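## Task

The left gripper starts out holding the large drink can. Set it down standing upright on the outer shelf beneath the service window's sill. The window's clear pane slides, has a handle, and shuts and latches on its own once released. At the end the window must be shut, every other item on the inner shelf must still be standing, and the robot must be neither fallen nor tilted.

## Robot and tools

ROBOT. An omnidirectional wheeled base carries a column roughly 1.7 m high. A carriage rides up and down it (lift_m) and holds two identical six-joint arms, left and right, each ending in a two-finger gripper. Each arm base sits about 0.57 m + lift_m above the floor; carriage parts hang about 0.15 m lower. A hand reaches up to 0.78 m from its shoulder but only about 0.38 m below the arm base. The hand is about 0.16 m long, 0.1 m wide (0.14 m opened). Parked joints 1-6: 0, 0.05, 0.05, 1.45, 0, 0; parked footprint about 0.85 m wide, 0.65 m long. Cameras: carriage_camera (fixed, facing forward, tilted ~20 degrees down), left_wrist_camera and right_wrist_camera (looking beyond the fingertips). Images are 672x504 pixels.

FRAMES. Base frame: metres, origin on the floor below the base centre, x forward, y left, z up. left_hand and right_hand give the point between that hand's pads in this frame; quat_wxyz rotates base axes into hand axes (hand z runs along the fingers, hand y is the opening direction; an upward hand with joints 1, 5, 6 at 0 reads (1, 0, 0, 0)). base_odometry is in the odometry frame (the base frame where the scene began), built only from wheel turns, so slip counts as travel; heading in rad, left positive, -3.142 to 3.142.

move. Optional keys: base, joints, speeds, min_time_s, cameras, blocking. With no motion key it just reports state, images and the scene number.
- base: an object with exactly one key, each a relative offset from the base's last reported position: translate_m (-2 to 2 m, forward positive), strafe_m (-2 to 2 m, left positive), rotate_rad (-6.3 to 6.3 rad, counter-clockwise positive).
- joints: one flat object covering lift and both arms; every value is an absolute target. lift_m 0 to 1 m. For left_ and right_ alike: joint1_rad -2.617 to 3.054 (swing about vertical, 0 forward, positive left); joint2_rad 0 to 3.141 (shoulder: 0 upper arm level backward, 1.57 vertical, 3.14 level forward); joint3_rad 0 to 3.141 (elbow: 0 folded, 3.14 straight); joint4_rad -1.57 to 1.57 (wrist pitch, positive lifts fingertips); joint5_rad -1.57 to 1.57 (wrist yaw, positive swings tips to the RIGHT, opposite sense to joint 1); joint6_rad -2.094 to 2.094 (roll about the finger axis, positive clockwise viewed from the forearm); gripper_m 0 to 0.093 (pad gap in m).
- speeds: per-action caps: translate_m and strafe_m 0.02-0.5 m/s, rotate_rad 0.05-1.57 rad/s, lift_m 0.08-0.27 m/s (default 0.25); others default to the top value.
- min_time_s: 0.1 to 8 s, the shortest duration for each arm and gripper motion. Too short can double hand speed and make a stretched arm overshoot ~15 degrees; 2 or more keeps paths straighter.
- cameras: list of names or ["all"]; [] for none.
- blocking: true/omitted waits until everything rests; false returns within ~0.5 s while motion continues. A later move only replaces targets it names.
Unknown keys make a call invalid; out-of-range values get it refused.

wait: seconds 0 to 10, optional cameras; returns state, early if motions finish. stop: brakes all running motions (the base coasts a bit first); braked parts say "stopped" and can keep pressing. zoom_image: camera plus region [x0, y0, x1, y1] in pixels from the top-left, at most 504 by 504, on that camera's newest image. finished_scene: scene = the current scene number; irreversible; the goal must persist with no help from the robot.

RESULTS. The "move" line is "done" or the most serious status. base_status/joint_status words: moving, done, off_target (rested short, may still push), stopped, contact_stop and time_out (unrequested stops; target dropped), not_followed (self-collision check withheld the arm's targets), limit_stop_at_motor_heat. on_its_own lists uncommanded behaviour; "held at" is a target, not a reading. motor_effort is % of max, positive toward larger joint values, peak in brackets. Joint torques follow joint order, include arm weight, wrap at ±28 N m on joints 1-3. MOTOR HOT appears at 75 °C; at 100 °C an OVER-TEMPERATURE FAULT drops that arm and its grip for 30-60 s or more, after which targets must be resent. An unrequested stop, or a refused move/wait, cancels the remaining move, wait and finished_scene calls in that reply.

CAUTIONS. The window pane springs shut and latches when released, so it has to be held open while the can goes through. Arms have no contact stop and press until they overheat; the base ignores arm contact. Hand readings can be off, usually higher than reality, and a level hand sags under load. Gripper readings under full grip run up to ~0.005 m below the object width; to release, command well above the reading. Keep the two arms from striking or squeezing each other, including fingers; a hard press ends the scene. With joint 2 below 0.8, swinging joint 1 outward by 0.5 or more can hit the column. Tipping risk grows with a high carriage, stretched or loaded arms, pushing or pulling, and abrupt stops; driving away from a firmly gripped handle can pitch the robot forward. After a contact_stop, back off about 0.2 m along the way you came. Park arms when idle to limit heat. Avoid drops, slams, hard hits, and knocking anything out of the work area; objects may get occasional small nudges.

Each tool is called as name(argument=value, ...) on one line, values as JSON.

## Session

move(cameras=["all"])

Scene clock: 0.00 s.
Joint torques (N m): no reading
base_odometry: x=+0.000 y=+0.000 heading=+0.000
base_status: not commanded
joint_positions: lift_m=+0.430 left_joint1_rad=+0.017 left_joint2_rad=+0.604 left_joint3_rad=+0.190 left_joint4_rad=-0.391 left_joint5_rad=+0.010 left_joint6_rad=+0.027 left_gripper_m=+0.06443 right_joint1_rad=+0.000 right_joint2_rad=+0.053 right_joint3_rad=+0.031 right_joint4_rad=+1.417 right_joint5_rad=+0.021 right_joint6_rad=+0.024 right_gripper_m=+0.09396
joint_status: not commanded
motor_effort: lift_m=+26 drive_wheels=-1
left_hand: x=+0.4428 y=+0.3140 z=+1.0435 quat_wxyz=(+0.374, +0.007, +0.928, +0.004) (m; base frame)
right_hand: x=+0.2659 y=-0.3156 z=+1.4286 quat_wxyz=(+0.996, +0.012, +0.088, +0.011) (m; base frame)
pictures: carriage_camera, left_wrist_camera, right_wrist_camera

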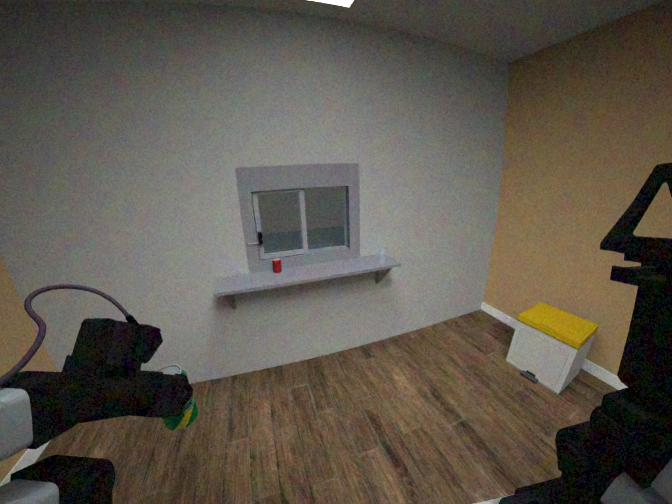

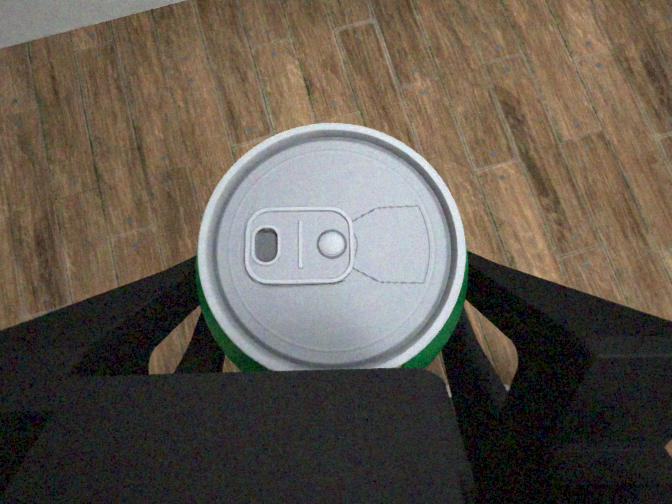

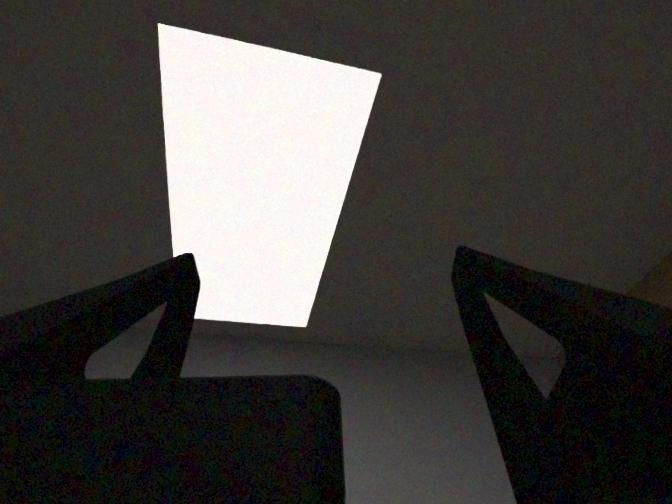

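zoom_image(camera="carriage_camera", region=[200, 150, 420, 310])

zoom_image(camera="carriage_camera", region=[100, 310, 260, 470])

Scaled by 2.291 from the camera's 672x504 image, which has a finer 960x720 frame.

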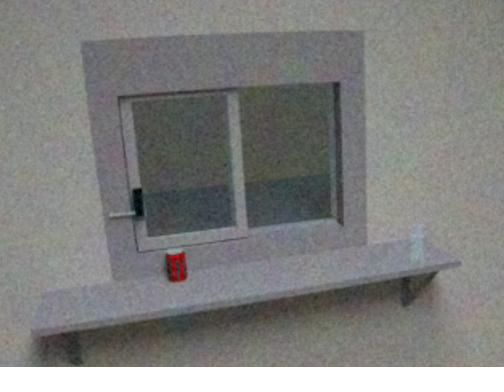

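Scaled by 3.150 from the camera's 672x504 image, which has a finer 960x720 frame.

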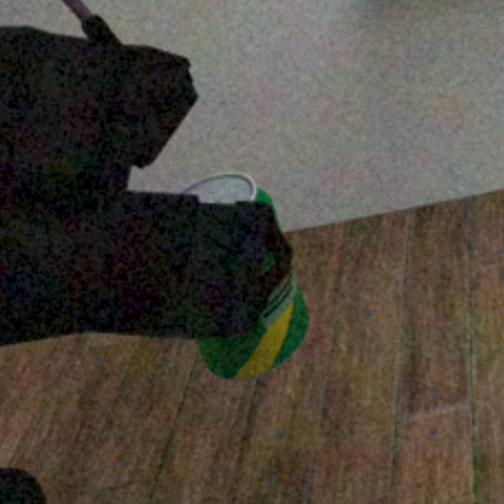

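move(base={"rotate_rad": 0.37}, speeds={"rotate_rad": 0.5}, cameras=["carriage_camera"])

move(base={"translate_m": 0.6}, speeds={"translate_m": 0.3}, cameras=["carriage_camera", "left_wrist_camera"])

Scene clock: 170.80 s.
Joint torques (N m): left_arm=[-0.12 -0.02 7.53 2.93 -0.09 0.08] | right_arm=[-0.18 3.32 5.15 -0.23 -0.06 0]
move: done
base_odometry: x=+0.000 y=+0.000 heading=+0.370
base_status: done
joint_positions: lift_m=+0.430 left_joint1_rad=+0.017 left_joint2_rad=+0.604 left_joint3_rad=+0.190 left_joint4_rad=-0.396 left_joint5_rad=+0.009 left_joint6_rad=+0.027 left_gripper_m=+0.06443 right_joint1_rad=+0.000 right_joint2_rad=+0.053 right_joint3_rad=+0.031 right_joint4_rad=+1.416 right_joint5_rad=+0.021 right_joint6_rad=+0.024 right_gripper_m=+0.09396
joint_status: not commanded
motor_effort: lift_m=+25(27) drive_wheels=+1(7)
left_hand: x=+0.4419 y=+0.3140 z=+1.0426 quat_wxyz=(+0.371, +0.007, +0.929, +0.004) (m; base frame)
right_hand: x=+0.2661 y=-0.3156 z=+1.4286 quat_wxyz=(+0.996, +0.012, +0.088, +0.011) (m; base frame)
pictures: carriage_camera

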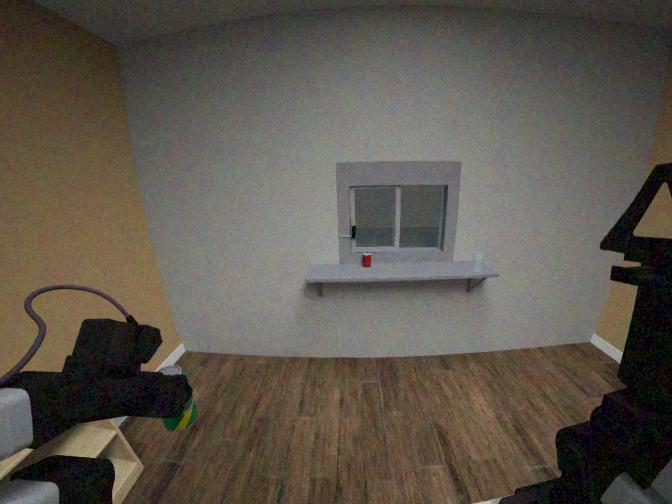

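Scene clock: 174.30 s.
Joint torques (N m): left_arm=[-0.18 -0.05 7.5 2.91 -0.06 0.07] | right_arm=[-0.17 3.28 5 -0.24 -0.05 0]
move: done
base_odometry: x=+0.559 y=+0.217 heading=+0.370
base_status: done
joint_positions: lift_m=+0.430 left_joint1_rad=+0.017 left_joint2_rad=+0.604 left_joint3_rad=+0.190 left_joint4_rad=-0.398 left_joint5_rad=+0.009 left_joint6_rad=+0.027 left_gripper_m=+0.06443 right_joint1_rad=+0.000 right_joint2_rad=+0.053 right_joint3_rad=+0.031 right_joint4_rad=+1.415 right_joint5_rad=+0.021 right_joint6_rad=+0.024 right_gripper_m=+0.09396
joint_status: not commanded
motor_effort: lift_m=+26(28) drive_wheels=-5(13)
left_hand: x=+0.4416 y=+0.3140 z=+1.0423 quat_wxyz=(+0.370, +0.007, +0.929, +0.004) (m; base frame)
right_hand: x=+0.2664 y=-0.3156 z=+1.4285 quat_wxyz=(+0.996, +0.012, +0.089, +0.011) (m; base frame)
pictures: carriage_camera, left_wrist_camera

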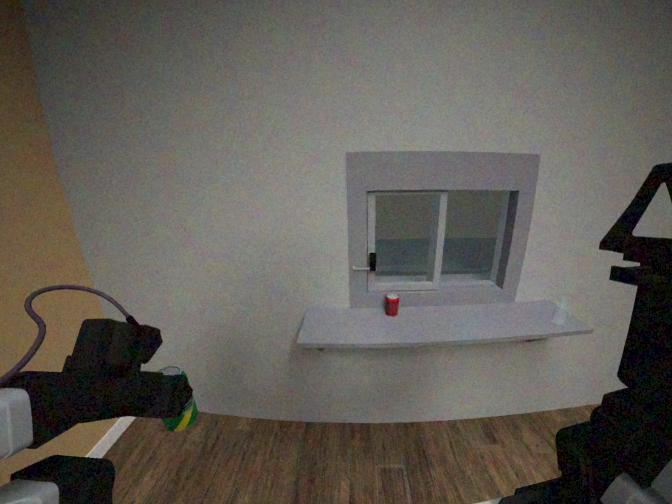

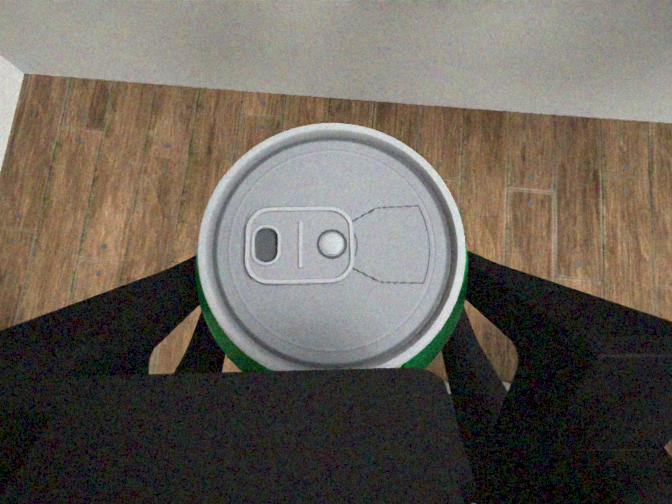

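zoom_image(camera="carriage_camera", region=[280, 140, 440, 360])

zoom_image(camera="carriage_camera", region=[430, 140, 610, 360])

Scaled by 2.291 from the camera's 672x504 image, which has a finer 960x720 frame.

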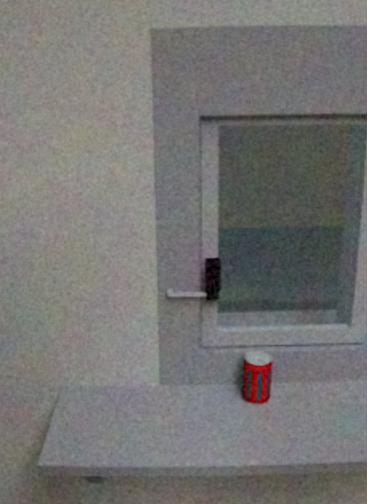

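Scaled by 2.291 from the camera's 672x504 image, which has a finer 960x720 frame.

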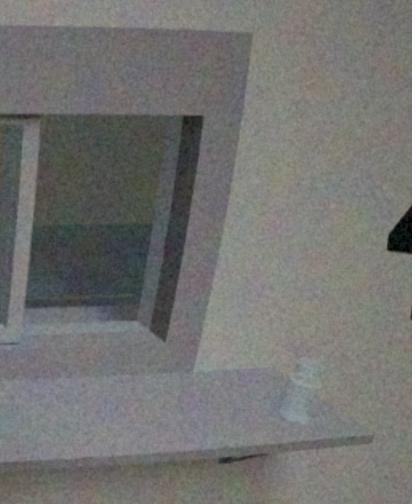

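move(joints={"lift_m": 0.65}, cameras=["carriage_camera"])

zoom_image(camera="carriage_camera", region=[280, 160, 440, 400])

zoom_image(camera="carriage_camera", region=[430, 160, 610, 400])

Scene clock: 210.60 s.
Joint torques (N m): left_arm=[-0.21 -0.03 8.18 2.85 -0.06 0.07] | right_arm=[-0.18 3.4 5.19 -0.19 -0.06 0]
move: done
base_odometry: x=+0.559 y=+0.217 heading=+0.370
base_status: not commanded
joint_positions: lift_m=+0.650 left_joint1_rad=+0.017 left_joint2_rad=+0.604 left_joint3_rad=+0.182 left_joint4_rad=-0.391 left_joint5_rad=+0.009 left_joint6_rad=+0.027 left_gripper_m=+0.06443 right_joint1_rad=+0.000 right_joint2_rad=+0.053 right_joint3_rad=+0.031 right_joint4_rad=+1.416 right_joint5_rad=+0.021 right_joint6_rad=+0.024 right_gripper_m=+0.09396
joint_status: all done
motor_effort: lift_m=+25(31) drive_wheels=+2(5)
left_hand: x=+0.4411 y=+0.3140 z=+1.2605 quat_wxyz=(+0.370, +0.007, +0.929, +0.004) (m; base frame)
right_hand: x=+0.2663 y=-0.3156 z=+1.6488 quat_wxyz=(+0.996, +0.012, +0.089, +0.011) (m; base frame)
pictures: carriage_camera

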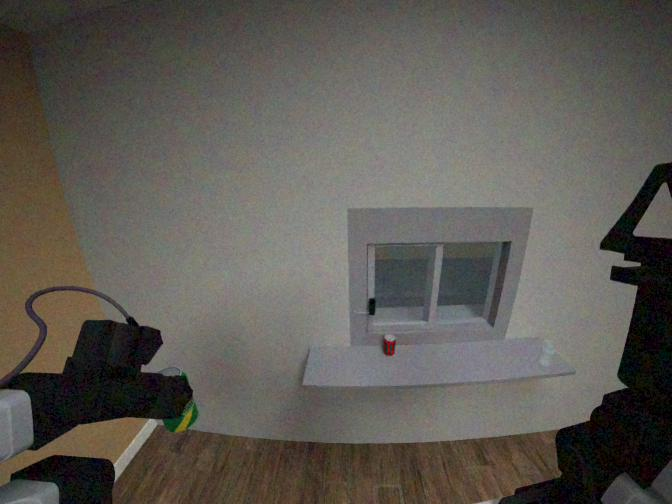

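Scaled by 2.100 from the camera's 672x504 image, which has a finer 960x720 frame.

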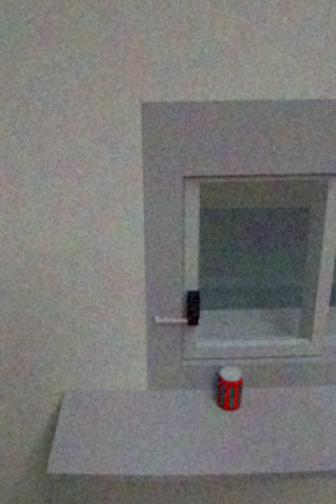

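Scaled by 2.100 from the camera's 672x504 image, which has a finer 960x720 frame.

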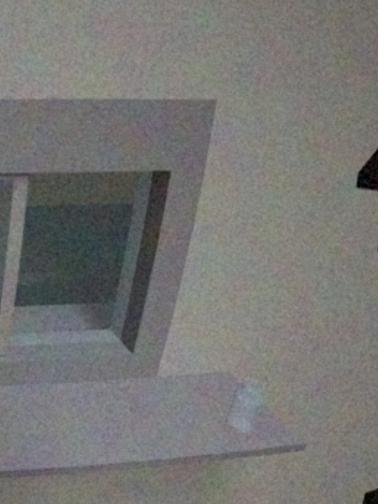

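move(base={"rotate_rad": -0.09}, joints={"lift_m": 0.4, "left_joint2_rad": 0.47, "left_joint3_rad": 0.515, "left_joint4_rad": -0.72}, speeds={"rotate_rad": 0.2}, min_time_s=2.0, cameras=["left_wrist_camera", "carriage_camera"])

zoom_image(camera="left_wrist_camera", region=[150, 80, 520, 400])

Scene clock: 321.90 s.
Joint torques (N m): left_arm=[-0.13 -0.21 10.33 2.9 -0.09 0.07] | right_arm=[-0.17 3.3 5.15 -0.22 -0.05 0]
move: off_target
base_odometry: x=+0.559 y=+0.217 heading=+0.281
base_status: done
joint_positions: lift_m=+0.400 left_joint1_rad=+0.017 left_joint2_rad=+0.483 left_joint3_rad=+0.467 left_joint4_rad=-0.787 left_joint5_rad=+0.010 left_joint6_rad=+0.027 left_gripper_m=+0.06443 right_joint1_rad=+0.000 right_joint2_rad=+0.053 right_joint3_rad=+0.031 right_joint4_rad=+1.415 right_joint5_rad=+0.021 right_joint6_rad=+0.024 right_gripper_m=+0.09396
joint_status: left_joint4_rad off_target (ended at -0.787, target -0.720); the others done
motor_effort: lift_m=+26(30) drive_wheels=-2(6)
left_hand: x=+0.4242 y=+0.3137 z=+1.0863 quat_wxyz=(+0.375, +0.007, +0.927, +0.004) (m; base frame)
right_hand: x=+0.2664 y=-0.3156 z=+1.3987 quat_wxyz=(+0.996, +0.012, +0.089, +0.011) (m; base frame)
pictures: carriage_camera, left_wrist_camera

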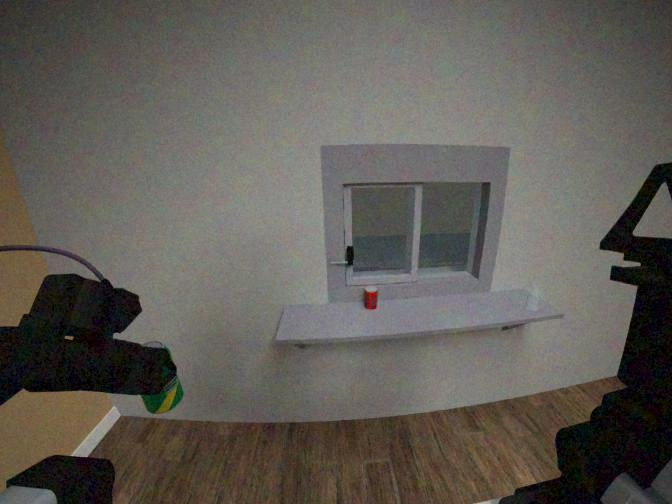

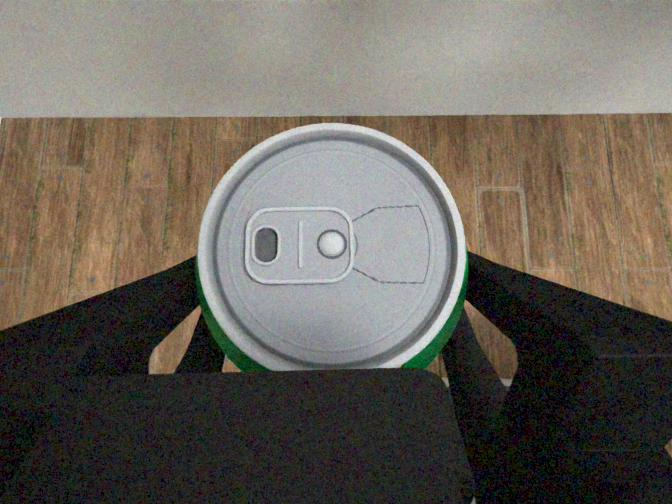

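Scaled by 1.362 from the camera's 672x504 image, which has a finer 960x720 frame.

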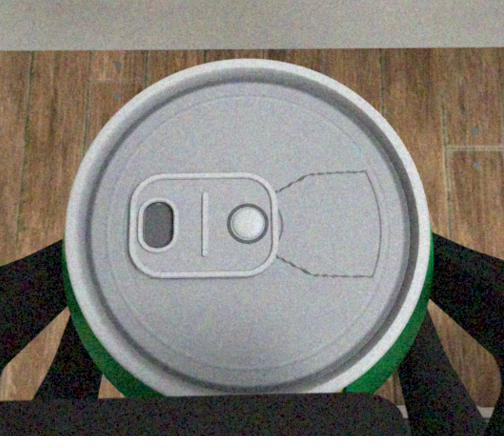

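zoom_image(camera="carriage_camera", region=[60, 270, 240, 450])

Scaled by 2.800 from the camera's 672x504 image, which has a finer 960x720 frame.

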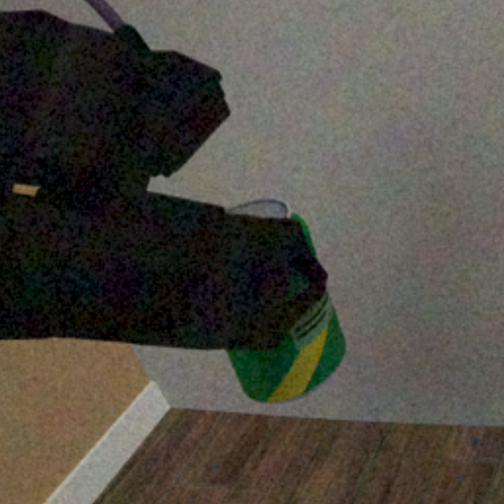

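zoom_image(camera="left_wrist_camera", region=[180, 230, 340, 390])

zoom_image(camera="left_wrist_camera", region=[180, 110, 340, 270])

zoom_image(camera="left_wrist_camera", region=[330, 230, 490, 390])

Scaled by 3.150 from the camera's 672x504 image, which has a finer 960x720 frame.

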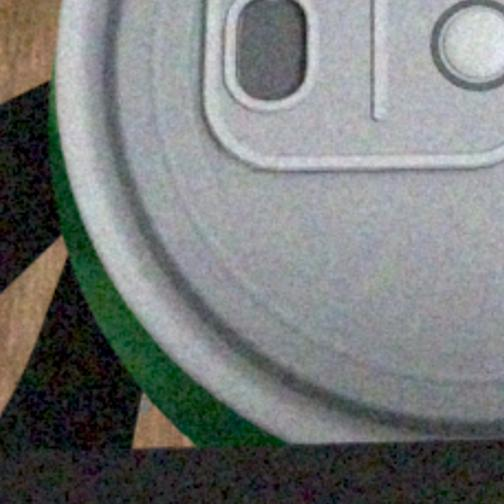

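Scaled by 3.150 from the camera's 672x504 image, which has a finer 960x720 frame.

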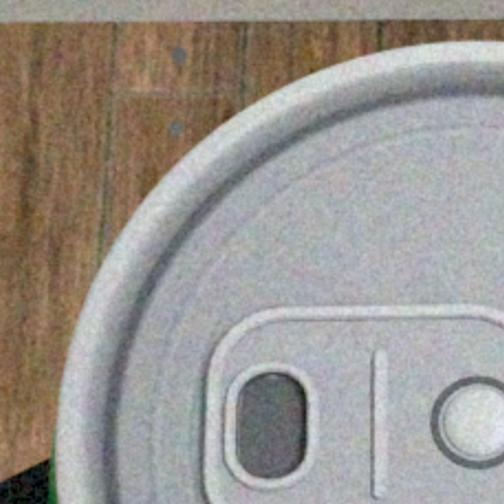

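Scaled by 3.150 from the camera's 672x504 image, which has a finer 960x720 frame.

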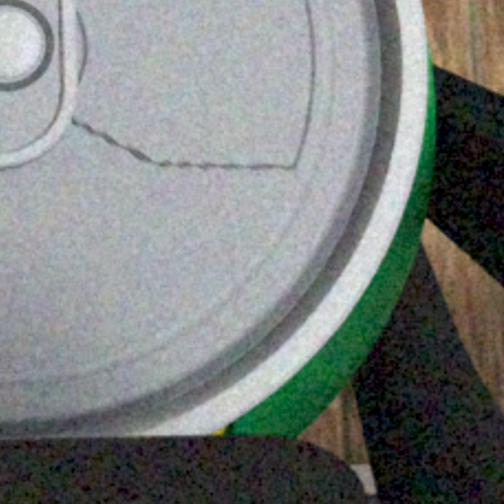

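zoom_image(camera="carriage_camera", region=[300, 130, 420, 320])

zoom_image(camera="carriage_camera", region=[400, 130, 580, 350])

Scaled by 2.653 from the camera's 672x504 image, which has a finer 960x720 frame.

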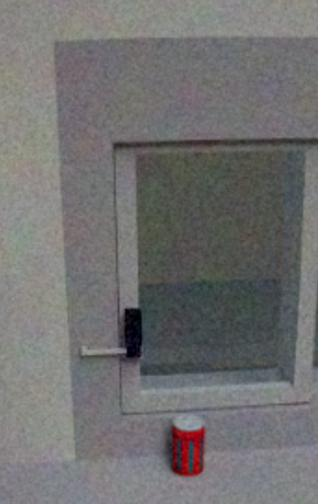

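Scaled by 2.291 from the camera's 672x504 image, which has a finer 960x720 frame.

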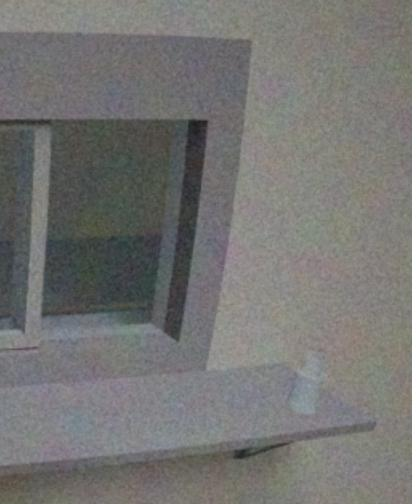

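move(base={"strafe_m": 0.086}, joints={"lift_m": 0.36, "right_joint1_rad": 0.575, "right_joint2_rad": 1.8, "right_joint3_rad": 0.422, "right_joint4_rad": 1.27, "right_joint5_rad": 0.02, "right_joint6_rad": -1.5, "right_gripper_m": 0.026}, speeds={"strafe_m": 0.1}, min_time_s=3.0, cameras=["carriage_camera", "right_wrist_camera"])

move(base={"translate_m": 0.33}, speeds={"translate_m": 0.2}, cameras=["all"])

Scene clock: 383.13 s.
Joint torques (N m): left_arm=[-0.13 -0.16 9.26 3.03 -0.08 0.09] | right_arm=[0.57 -4 5.83 2.18 -0.04 0]
move: done
base_odometry: x=+0.536 y=+0.300 heading=+0.281
base_status: done
joint_positions: lift_m=+0.360 left_joint1_rad=+0.017 left_joint2_rad=+0.481 left_joint3_rad=+0.480 left_joint4_rad=-0.800 left_joint5_rad=+0.009 left_joint6_rad=+0.027 left_gripper_m=+0.06443 right_joint1_rad=+0.566 right_joint2_rad=+1.788 right_joint3_rad=+0.400 right_joint4_rad=+1.270 right_joint5_rad=+0.021 right_joint6_rad=-1.490 right_gripper_m=+0.02607
joint_status: all done
motor_effort: lift_m=+27(29) drive_wheels=-1(11)
left_hand: x=+0.4234 y=+0.3137 z=+1.0499 quat_wxyz=(+0.375, +0.007, +0.927, +0.004) (m; base frame)
right_hand: x=+0.5819 y=-0.0862 z=+1.0445 quat_wxyz=(+0.591, -0.637, +0.392, -0.303) (m; base frame)
pictures: carriage_camera, right_wrist_camera

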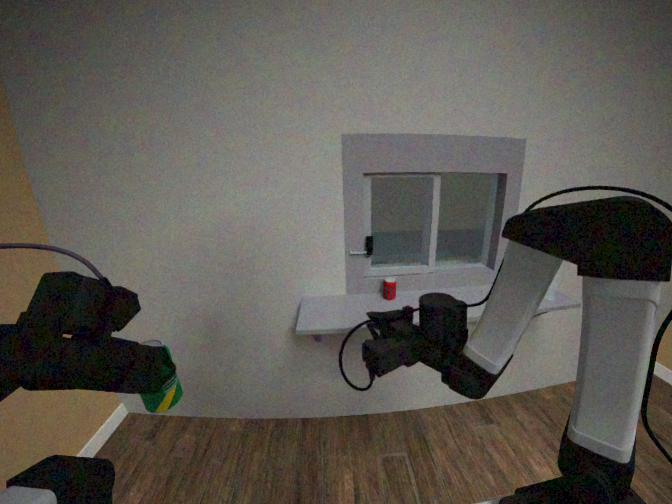

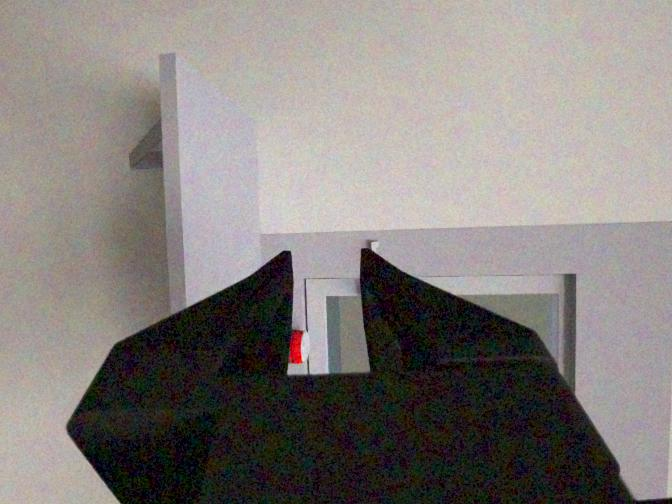

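Scene clock: 385.87 s.
Joint torques (N m): left_arm=[-0.14 -0.16 9.32 2.99 -0.06 0.07] | right_arm=[0.55 -4.01 5.85 2.22 -0.04 -0.01]
move: done
base_odometry: x=+0.853 y=+0.392 heading=+0.281
base_status: done
joint_positions: lift_m=+0.360 left_joint1_rad=+0.017 left_joint2_rad=+0.481 left_joint3_rad=+0.480 left_joint4_rad=-0.798 left_joint5_rad=+0.009 left_joint6_rad=+0.027 left_gripper_m=+0.06443 right_joint1_rad=+0.566 right_joint2_rad=+1.788 right_joint3_rad=+0.400 right_joint4_rad=+1.269 right_joint5_rad=+0.021 right_joint6_rad=-1.491 right_gripper_m=+0.02607
joint_status: not commanded
motor_effort: lift_m=+26(29) drive_wheels=-4(7)
left_hand: x=+0.4238 y=+0.3137 z=+1.0503 quat_wxyz=(+0.376, +0.007, +0.926, +0.004) (m; base frame)
right_hand: x=+0.5819 y=-0.0862 z=+1.0443 quat_wxyz=(+0.590, -0.637, +0.392, -0.303) (m; base frame)
pictures: carriage_camera, left_wrist_camera, right_wrist_camera

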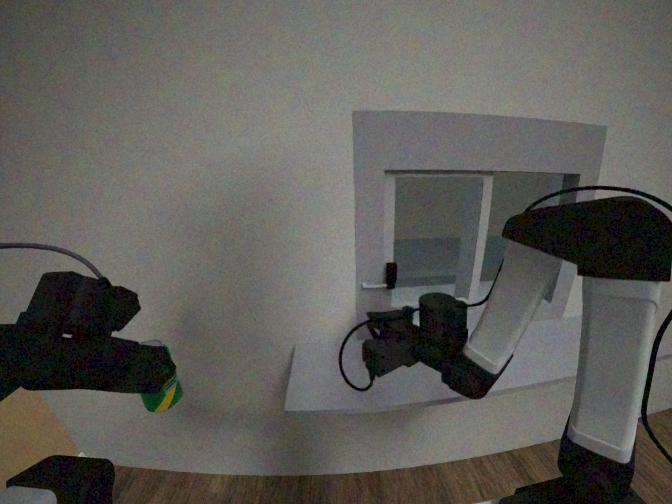

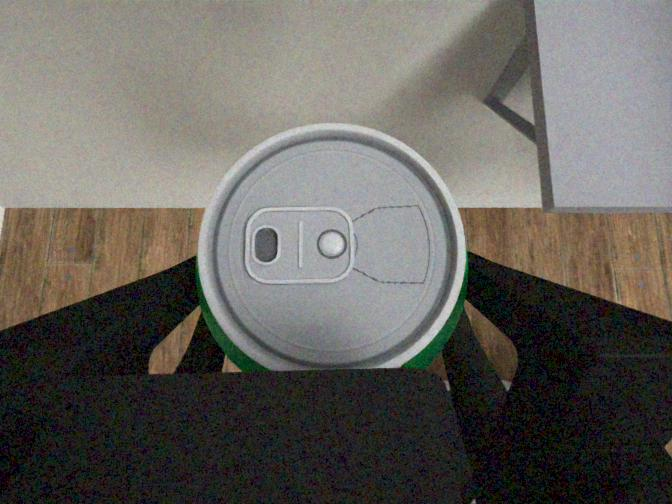

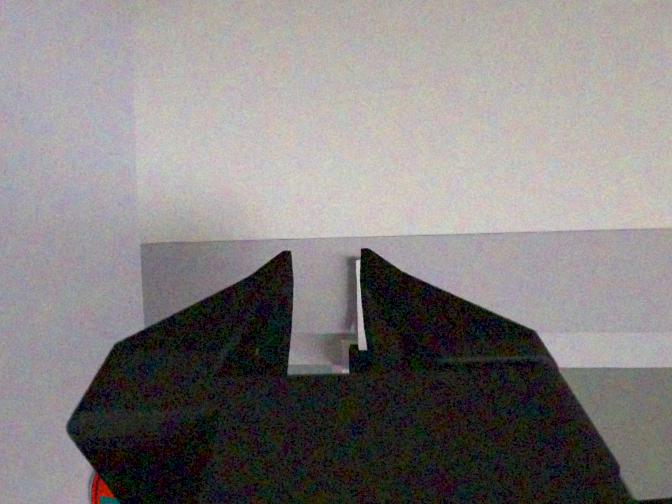

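move(base={"translate_m": 0.085}, speeds={"translate_m": 0.12}, cameras=["right_wrist_camera", "carriage_camera"])

zoom_image(camera="right_wrist_camera", region=[270, 110, 490, 320])

Scene clock: 416.00 s.
Joint torques (N m): left_arm=[-0.12 -0.1 9.22 3 -0.08 0.03] | right_arm=[0.59 -3.82 5.83 2.18 -0.04 -0.01]
move: done
base_odometry: x=+0.934 y=+0.415 heading=+0.281
base_status: done
joint_positions: lift_m=+0.360 left_joint1_rad=+0.017 left_joint2_rad=+0.481 left_joint3_rad=+0.480 left_joint4_rad=-0.797 left_joint5_rad=+0.009 left_joint6_rad=+0.027 left_gripper_m=+0.06443 right_joint1_rad=+0.566 right_joint2_rad=+1.788 right_joint3_rad=+0.400 right_joint4_rad=+1.269 right_joint5_rad=+0.021 right_joint6_rad=-1.491 right_gripper_m=+0.02607
joint_status: not commanded
motor_effort: lift_m=+26(29) drive_wheels=-3(7)
left_hand: x=+0.4240 y=+0.3137 z=+1.0505 quat_wxyz=(+0.377, +0.007, +0.926, +0.004) (m; base frame)
right_hand: x=+0.5818 y=-0.0863 z=+1.0442 quat_wxyz=(+0.590, -0.637, +0.392, -0.303) (m; base frame)
pictures: carriage_camera, right_wrist_camera

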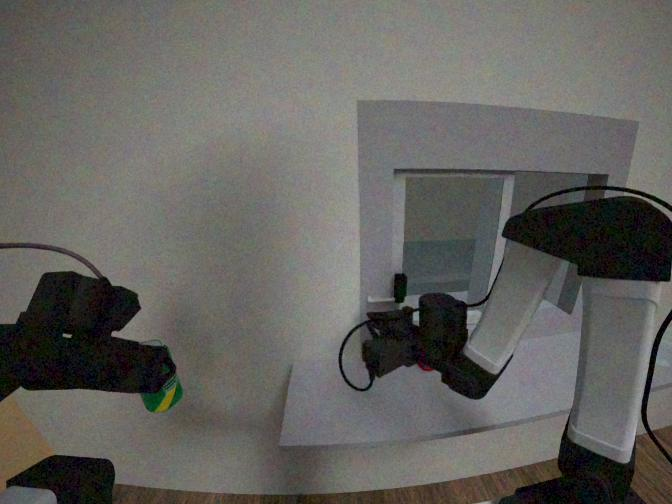

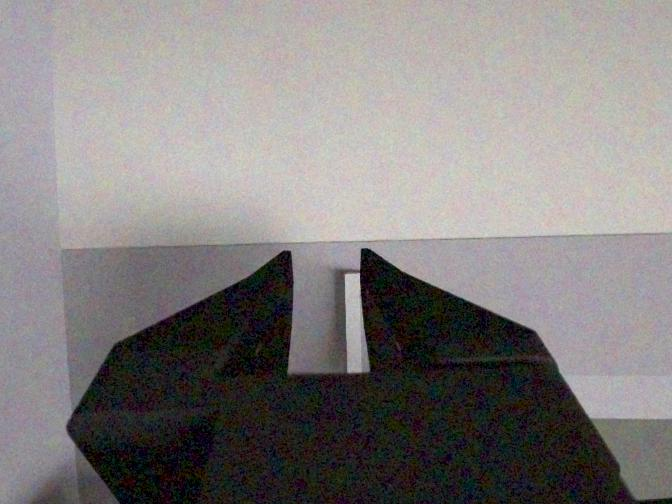

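Scaled by 2.291 from the camera's 672x504 image, which has a finer 960x720 frame.

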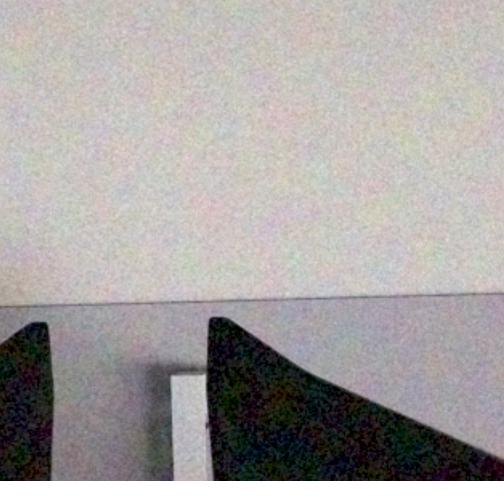

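zoom_image(camera="carriage_camera", region=[330, 80, 530, 380])

Scaled by 1.680 from the camera's 672x504 image, which has a finer 960x720 frame.

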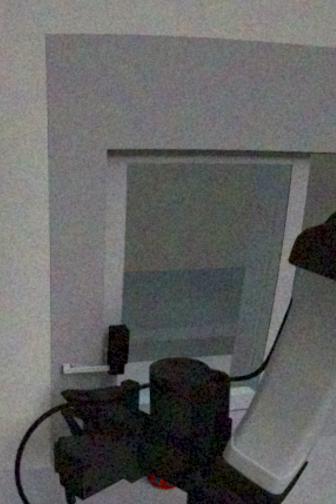

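move(base={"strafe_m": -0.02}, speeds={"strafe_m": 0.06}, cameras=[])

move(base={"translate_m": 0.07}, speeds={"translate_m": 0.08}, cameras=["right_wrist_camera", "carriage_camera"])

zoom_image(camera="right_wrist_camera", region=[250, 150, 430, 380])

Scene clock: 435.33 s.
Joint torques (N m): left_arm=[-0.06 -0.18 9.17 3.01 -0.08 0.07] | right_arm=[0.43 -4.03 5.7 2.11 -0.05 -0.01]
move: done
base_odometry: x=+0.940 y=+0.396 heading=+0.282
base_status: done
joint_positions: lift_m=+0.360 left_joint1_rad=+0.017 left_joint2_rad=+0.481 left_joint3_rad=+0.480 left_joint4_rad=-0.797 left_joint5_rad=+0.009 left_joint6_rad=+0.027 left_gripper_m=+0.06443 right_joint1_rad=+0.568 right_joint2_rad=+1.788 right_joint3_rad=+0.400 right_joint4_rad=+1.269 right_joint5_rad=+0.021 right_joint6_rad=-1.491 right_gripper_m=+0.02607
joint_status: not commanded
motor_effort: lift_m=+26(29) drive_wheels=-3(4)
left_hand: x=+0.4240 y=+0.3137 z=+1.0505 quat_wxyz=(+0.377, +0.007, +0.926, +0.004) (m; base frame)
right_hand: x=+0.5814 y=-0.0856 z=+1.0442 quat_wxyz=(+0.590, -0.638, +0.391, -0.303) (m; base frame)
pictures: none
No camera images: "cameras" was empty.

Scene clock: 436.93 s.
Joint torques (N m): left_arm=[-0.12 -0.17 9.18 2.98 -0.07 0.07] | right_arm=[0.43 -4.33 5.71 2.15 -0.04 -0.01]
move: done
base_odometry: x=+1.007 y=+0.416 heading=+0.281
base_status: done
joint_positions: lift_m=+0.360 left_joint1_rad=+0.017 left_joint2_rad=+0.481 left_joint3_rad=+0.480 left_joint4_rad=-0.797 left_joint5_rad=+0.009 left_joint6_rad=+0.027 left_gripper_m=+0.06443 right_joint1_rad=+0.568 right_joint2_rad=+1.788 right_joint3_rad=+0.400 right_joint4_rad=+1.268 right_joint5_rad=+0.021 right_joint6_rad=-1.491 right_gripper_m=+0.02607
joint_status: not commanded
motor_effort: lift_m=+27(28) drive_wheels=-3(8)
left_hand: x=+0.4240 y=+0.3137 z=+1.0505 quat_wxyz=(+0.377, +0.007, +0.926, +0.004) (m; base frame)
right_hand: x=+0.5814 y=-0.0856 z=+1.0441 quat_wxyz=(+0.590, -0.638, +0.392, -0.303) (m; base frame)
pictures: carriage_camera, right_wrist_camera

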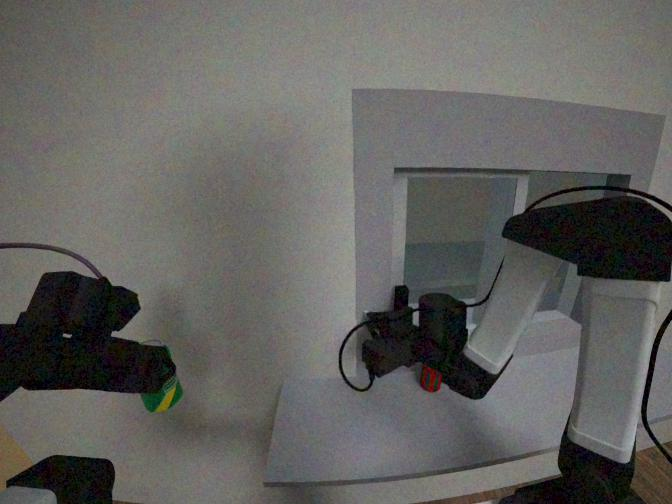

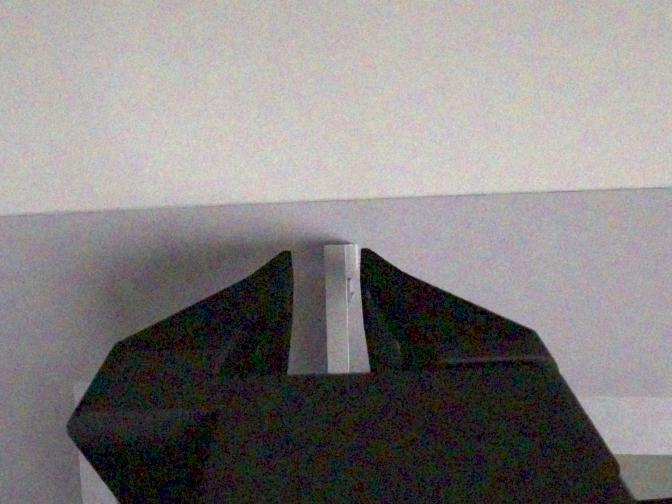

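Scaled by 2.191 from the camera's 672x504 image, which has a finer 960x720 frame.

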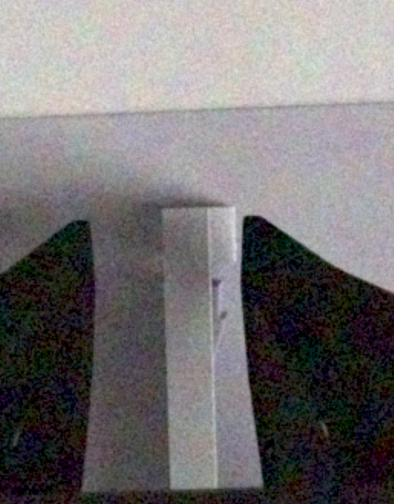

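move(base={"strafe_m": -0.008}, speeds={"strafe_m": 0.04}, cameras=[])

move(base={"translate_m": 0.02}, speeds={"translate_m": 0.05}, cameras=["right_wrist_camera", "carriage_camera"])

zoom_image(camera="right_wrist_camera", region=[250, 150, 430, 380])

Scene clock: 446.80 s.
Joint torques (N m): left_arm=[-0.08 -0.08 9.21 2.99 -0.08 0.08] | right_arm=[0.43 -4.03 5.98 2.19 -0.05 -0.01]
move: done
base_odometry: x=+1.010 y=+0.408 heading=+0.281
base_status: done
joint_positions: lift_m=+0.360 left_joint1_rad=+0.017 left_joint2_rad=+0.481 left_joint3_rad=+0.480 left_joint4_rad=-0.797 left_joint5_rad=+0.010 left_joint6_rad=+0.027 left_gripper_m=+0.06443 right_joint1_rad=+0.568 right_joint2_rad=+1.788 right_joint3_rad=+0.400 right_joint4_rad=+1.268 right_joint5_rad=+0.021 right_joint6_rad=-1.491 right_gripper_m=+0.02607
joint_status: not commanded
motor_effort: lift_m=+28(28) drive_wheels=+0(4)
left_hand: x=+0.4240 y=+0.3137 z=+1.0505 quat_wxyz=(+0.377, +0.007, +0.926, +0.004) (m; base frame)
right_hand: x=+0.5814 y=-0.0856 z=+1.0441 quat_wxyz=(+0.590, -0.638, +0.392, -0.303) (m; base frame)
pictures: none
No camera images: "cameras" was empty.

Scene clock: 447.70 s.
Joint torques (N m): left_arm=[-0.17 -0.13 9.1 3.01 -0.07 0.06] | right_arm=[-0.02 -4 5.76 2.22 0.05 0.01]
move: done
base_odometry: x=+1.029 y=+0.414 heading=+0.281
base_status: done
joint_positions: lift_m=+0.360 left_joint1_rad=+0.017 left_joint2_rad=+0.481 left_joint3_rad=+0.480 left_joint4_rad=-0.797 left_joint5_rad=+0.010 left_joint6_rad=+0.027 left_gripper_m=+0.06443 right_joint1_rad=+0.573 right_joint2_rad=+1.788 right_joint3_rad=+0.400 right_joint4_rad=+1.265 right_joint5_rad=+0.007 right_joint6_rad=-1.492 right_gripper_m=+0.02607
joint_status: not commanded
motor_effort: lift_m=+25(29) drive_wheels=-3(7)
left_hand: x=+0.4240 y=+0.3137 z=+1.0505 quat_wxyz=(+0.377, +0.007, +0.926, +0.004) (m; base frame)
right_hand: x=+0.5788 y=-0.0817 z=+1.0433 quat_wxyz=(+0.592, -0.642, +0.386, -0.296) (m; base frame)
pictures: carriage_camera, right_wrist_camera

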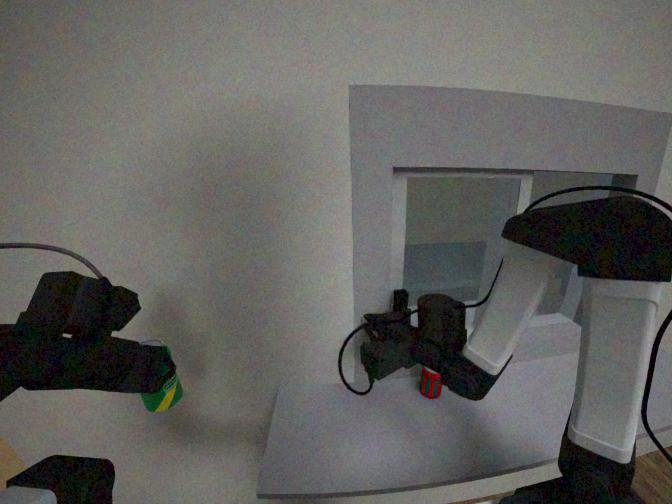

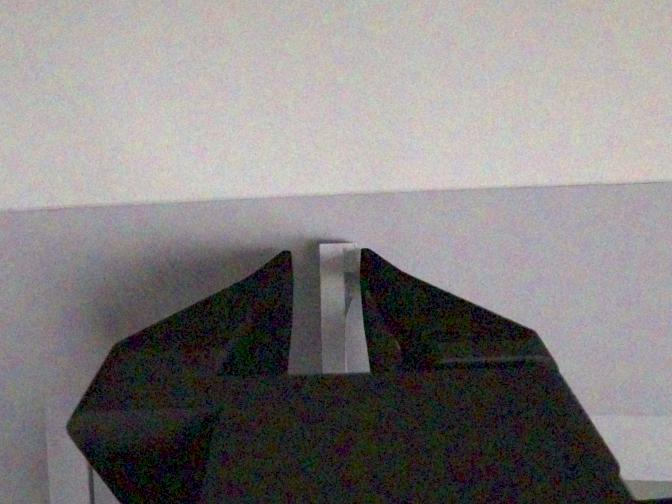

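Scaled by 2.191 from the camera's 672x504 image, which has a finer 960x720 frame.

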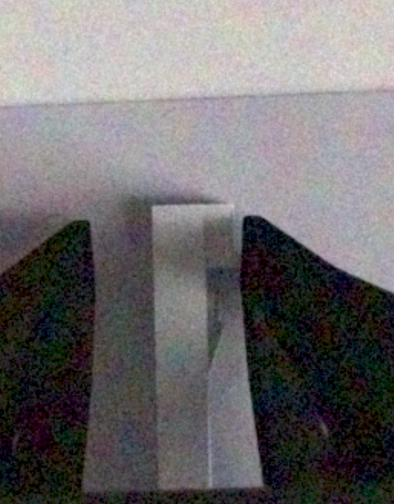

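move(base={"translate_m": 0.008}, speeds={"translate_m": 0.03}, cameras=["right_wrist_camera"])

zoom_image(camera="right_wrist_camera", region=[250, 150, 430, 380])

Scene clock: 468.13 s.
Joint torques (N m): left_arm=[-0.14 -0.16 9.21 3 -0.07 0.04] | right_arm=[-1.06 -4.16 5.82 2.24 0.56 0.04]
move: done
base_odometry: x=+1.037 y=+0.416 heading=+0.281
base_status: done
joint_positions: lift_m=+0.360 left_joint1_rad=+0.017 left_joint2_rad=+0.481 left_joint3_rad=+0.480 left_joint4_rad=-0.797 left_joint5_rad=+0.010 left_joint6_rad=+0.027 left_gripper_m=+0.06443 right_joint1_rad=+0.585 right_joint2_rad=+1.788 right_joint3_rad=+0.400 right_joint4_rad=+1.261 right_joint5_rad=-0.036 right_joint6_rad=-1.495 right_gripper_m=+0.02606
joint_status: not commanded
motor_effort: lift_m=+25(28) drive_wheels=+1(6)
left_hand: x=+0.4240 y=+0.3137 z=+1.0505 quat_wxyz=(+0.377, +0.007, +0.926, +0.004) (m; base frame)
right_hand: x=+0.5716 y=-0.0711 z=+1.0424 quat_wxyz=(+0.599, -0.653, +0.369, -0.278) (m; base frame)
pictures: right_wrist_camera

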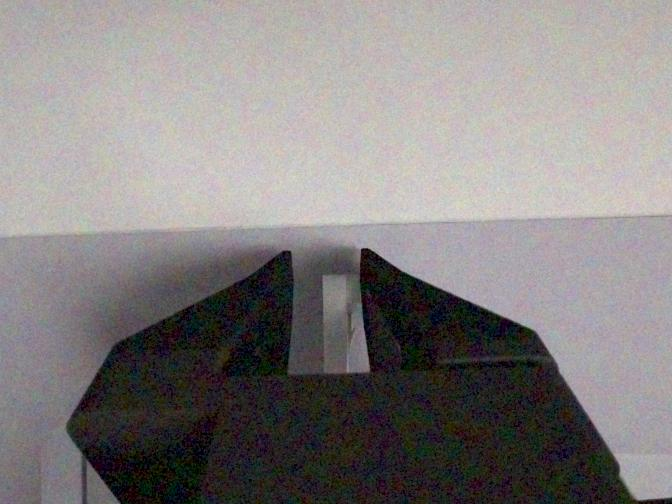

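Scaled by 2.191 from the camera's 672x504 image, which has a finer 960x720 frame.

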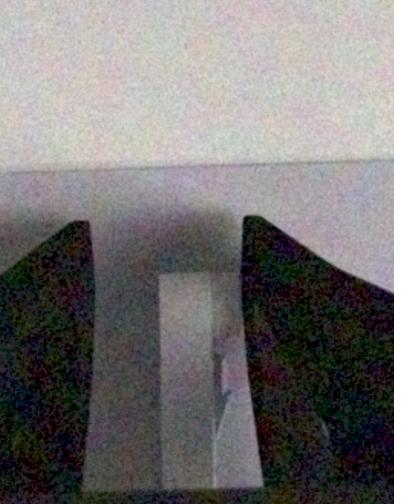

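move(base={"strafe_m": 0.013}, speeds={"strafe_m": 0.04}, cameras=["right_wrist_camera"])

zoom_image(camera="right_wrist_camera", region=[250, 150, 430, 380])

Scene clock: 486.33 s.
Joint torques (N m): left_arm=[-0.2 -0.21 9.17 2.96 -0.08 0.07] | right_arm=[-1.05 -4.01 5.89 2.27 0.49 0.04]
move: done
base_odometry: x=+1.033 y=+0.428 heading=+0.281
base_status: done
joint_positions: lift_m=+0.360 left_joint1_rad=+0.017 left_joint2_rad=+0.481 left_joint3_rad=+0.480 left_joint4_rad=-0.797 left_joint5_rad=+0.010 left_joint6_rad=+0.027 left_gripper_m=+0.06444 right_joint1_rad=+0.585 right_joint2_rad=+1.788 right_joint3_rad=+0.400 right_joint4_rad=+1.261 right_joint5_rad=-0.032 right_joint6_rad=-1.495 right_gripper_m=+0.02606
joint_status: not commanded
motor_effort: lift_m=+28(29) drive_wheels=+1(7)
left_hand: x=+0.4240 y=+0.3137 z=+1.0505 quat_wxyz=(+0.377, +0.007, +0.926, +0.004) (m; base frame)
right_hand: x=+0.5721 y=-0.0718 z=+1.0423 quat_wxyz=(+0.598, -0.653, +0.371, -0.280) (m; base frame)
pictures: right_wrist_camera

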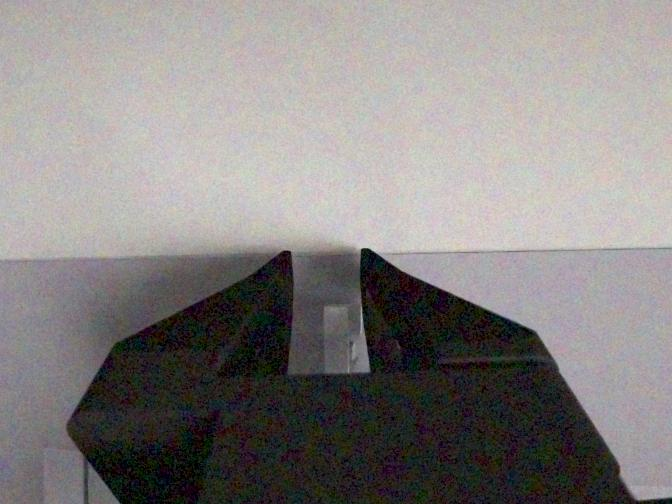

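Scaled by 2.191 from the camera's 672x504 image, which has a finer 960x720 frame.

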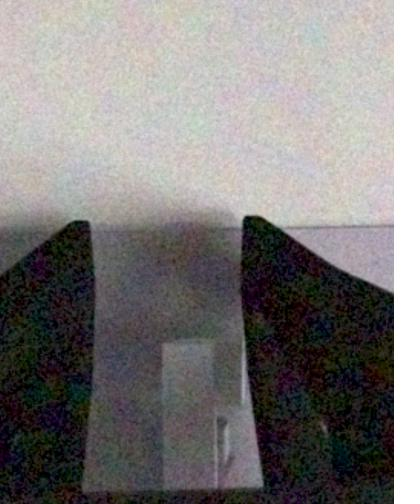

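move(joints={"right_joint1_rad": 0.568, "right_joint5_rad": 0.06}, min_time_s=1.0, cameras=["right_wrist_camera"])

zoom_image(camera="right_wrist_camera", region=[250, 150, 430, 380])

Scene clock: 518.73 s.
Joint torques (N m): left_arm=[-0.18 -0.16 9.16 3.02 -0.05 0.07] | right_arm=[-1.66 -4 5.82 2.27 0.86 0.04]
move: off_target
base_odometry: x=+1.033 y=+0.428 heading=+0.281
base_status: not commanded
joint_positions: lift_m=+0.360 left_joint1_rad=+0.017 left_joint2_rad=+0.481 left_joint3_rad=+0.480 left_joint4_rad=-0.797 left_joint5_rad=+0.010 left_joint6_rad=+0.027 left_gripper_m=+0.06444 right_joint1_rad=+0.585 right_joint2_rad=+1.788 right_joint3_rad=+0.400 right_joint4_rad=+1.261 right_joint5_rad=-0.028 right_joint6_rad=-1.496 right_gripper_m=+0.02606
joint_status: right_joint5_rad off_target (ended at -0.028, target +0.060); the others done
motor_effort: lift_m=+26(29) drive_wheels=+1(1)
left_hand: x=+0.4240 y=+0.3137 z=+1.0505 quat_wxyz=(+0.377, +0.007, +0.926, +0.004) (m; base frame)
right_hand: x=+0.5725 y=-0.0723 z=+1.0423 quat_wxyz=(+0.598, -0.652, +0.372, -0.281) (m; base frame)
pictures: right_wrist_camera

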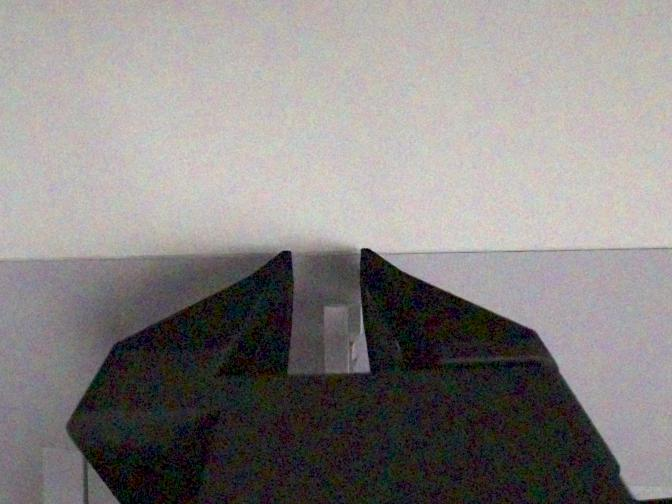

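Scaled by 2.191 from the camera's 672x504 image, which has a finer 960x720 frame.

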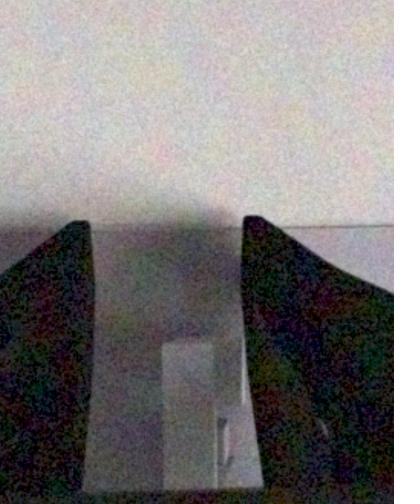

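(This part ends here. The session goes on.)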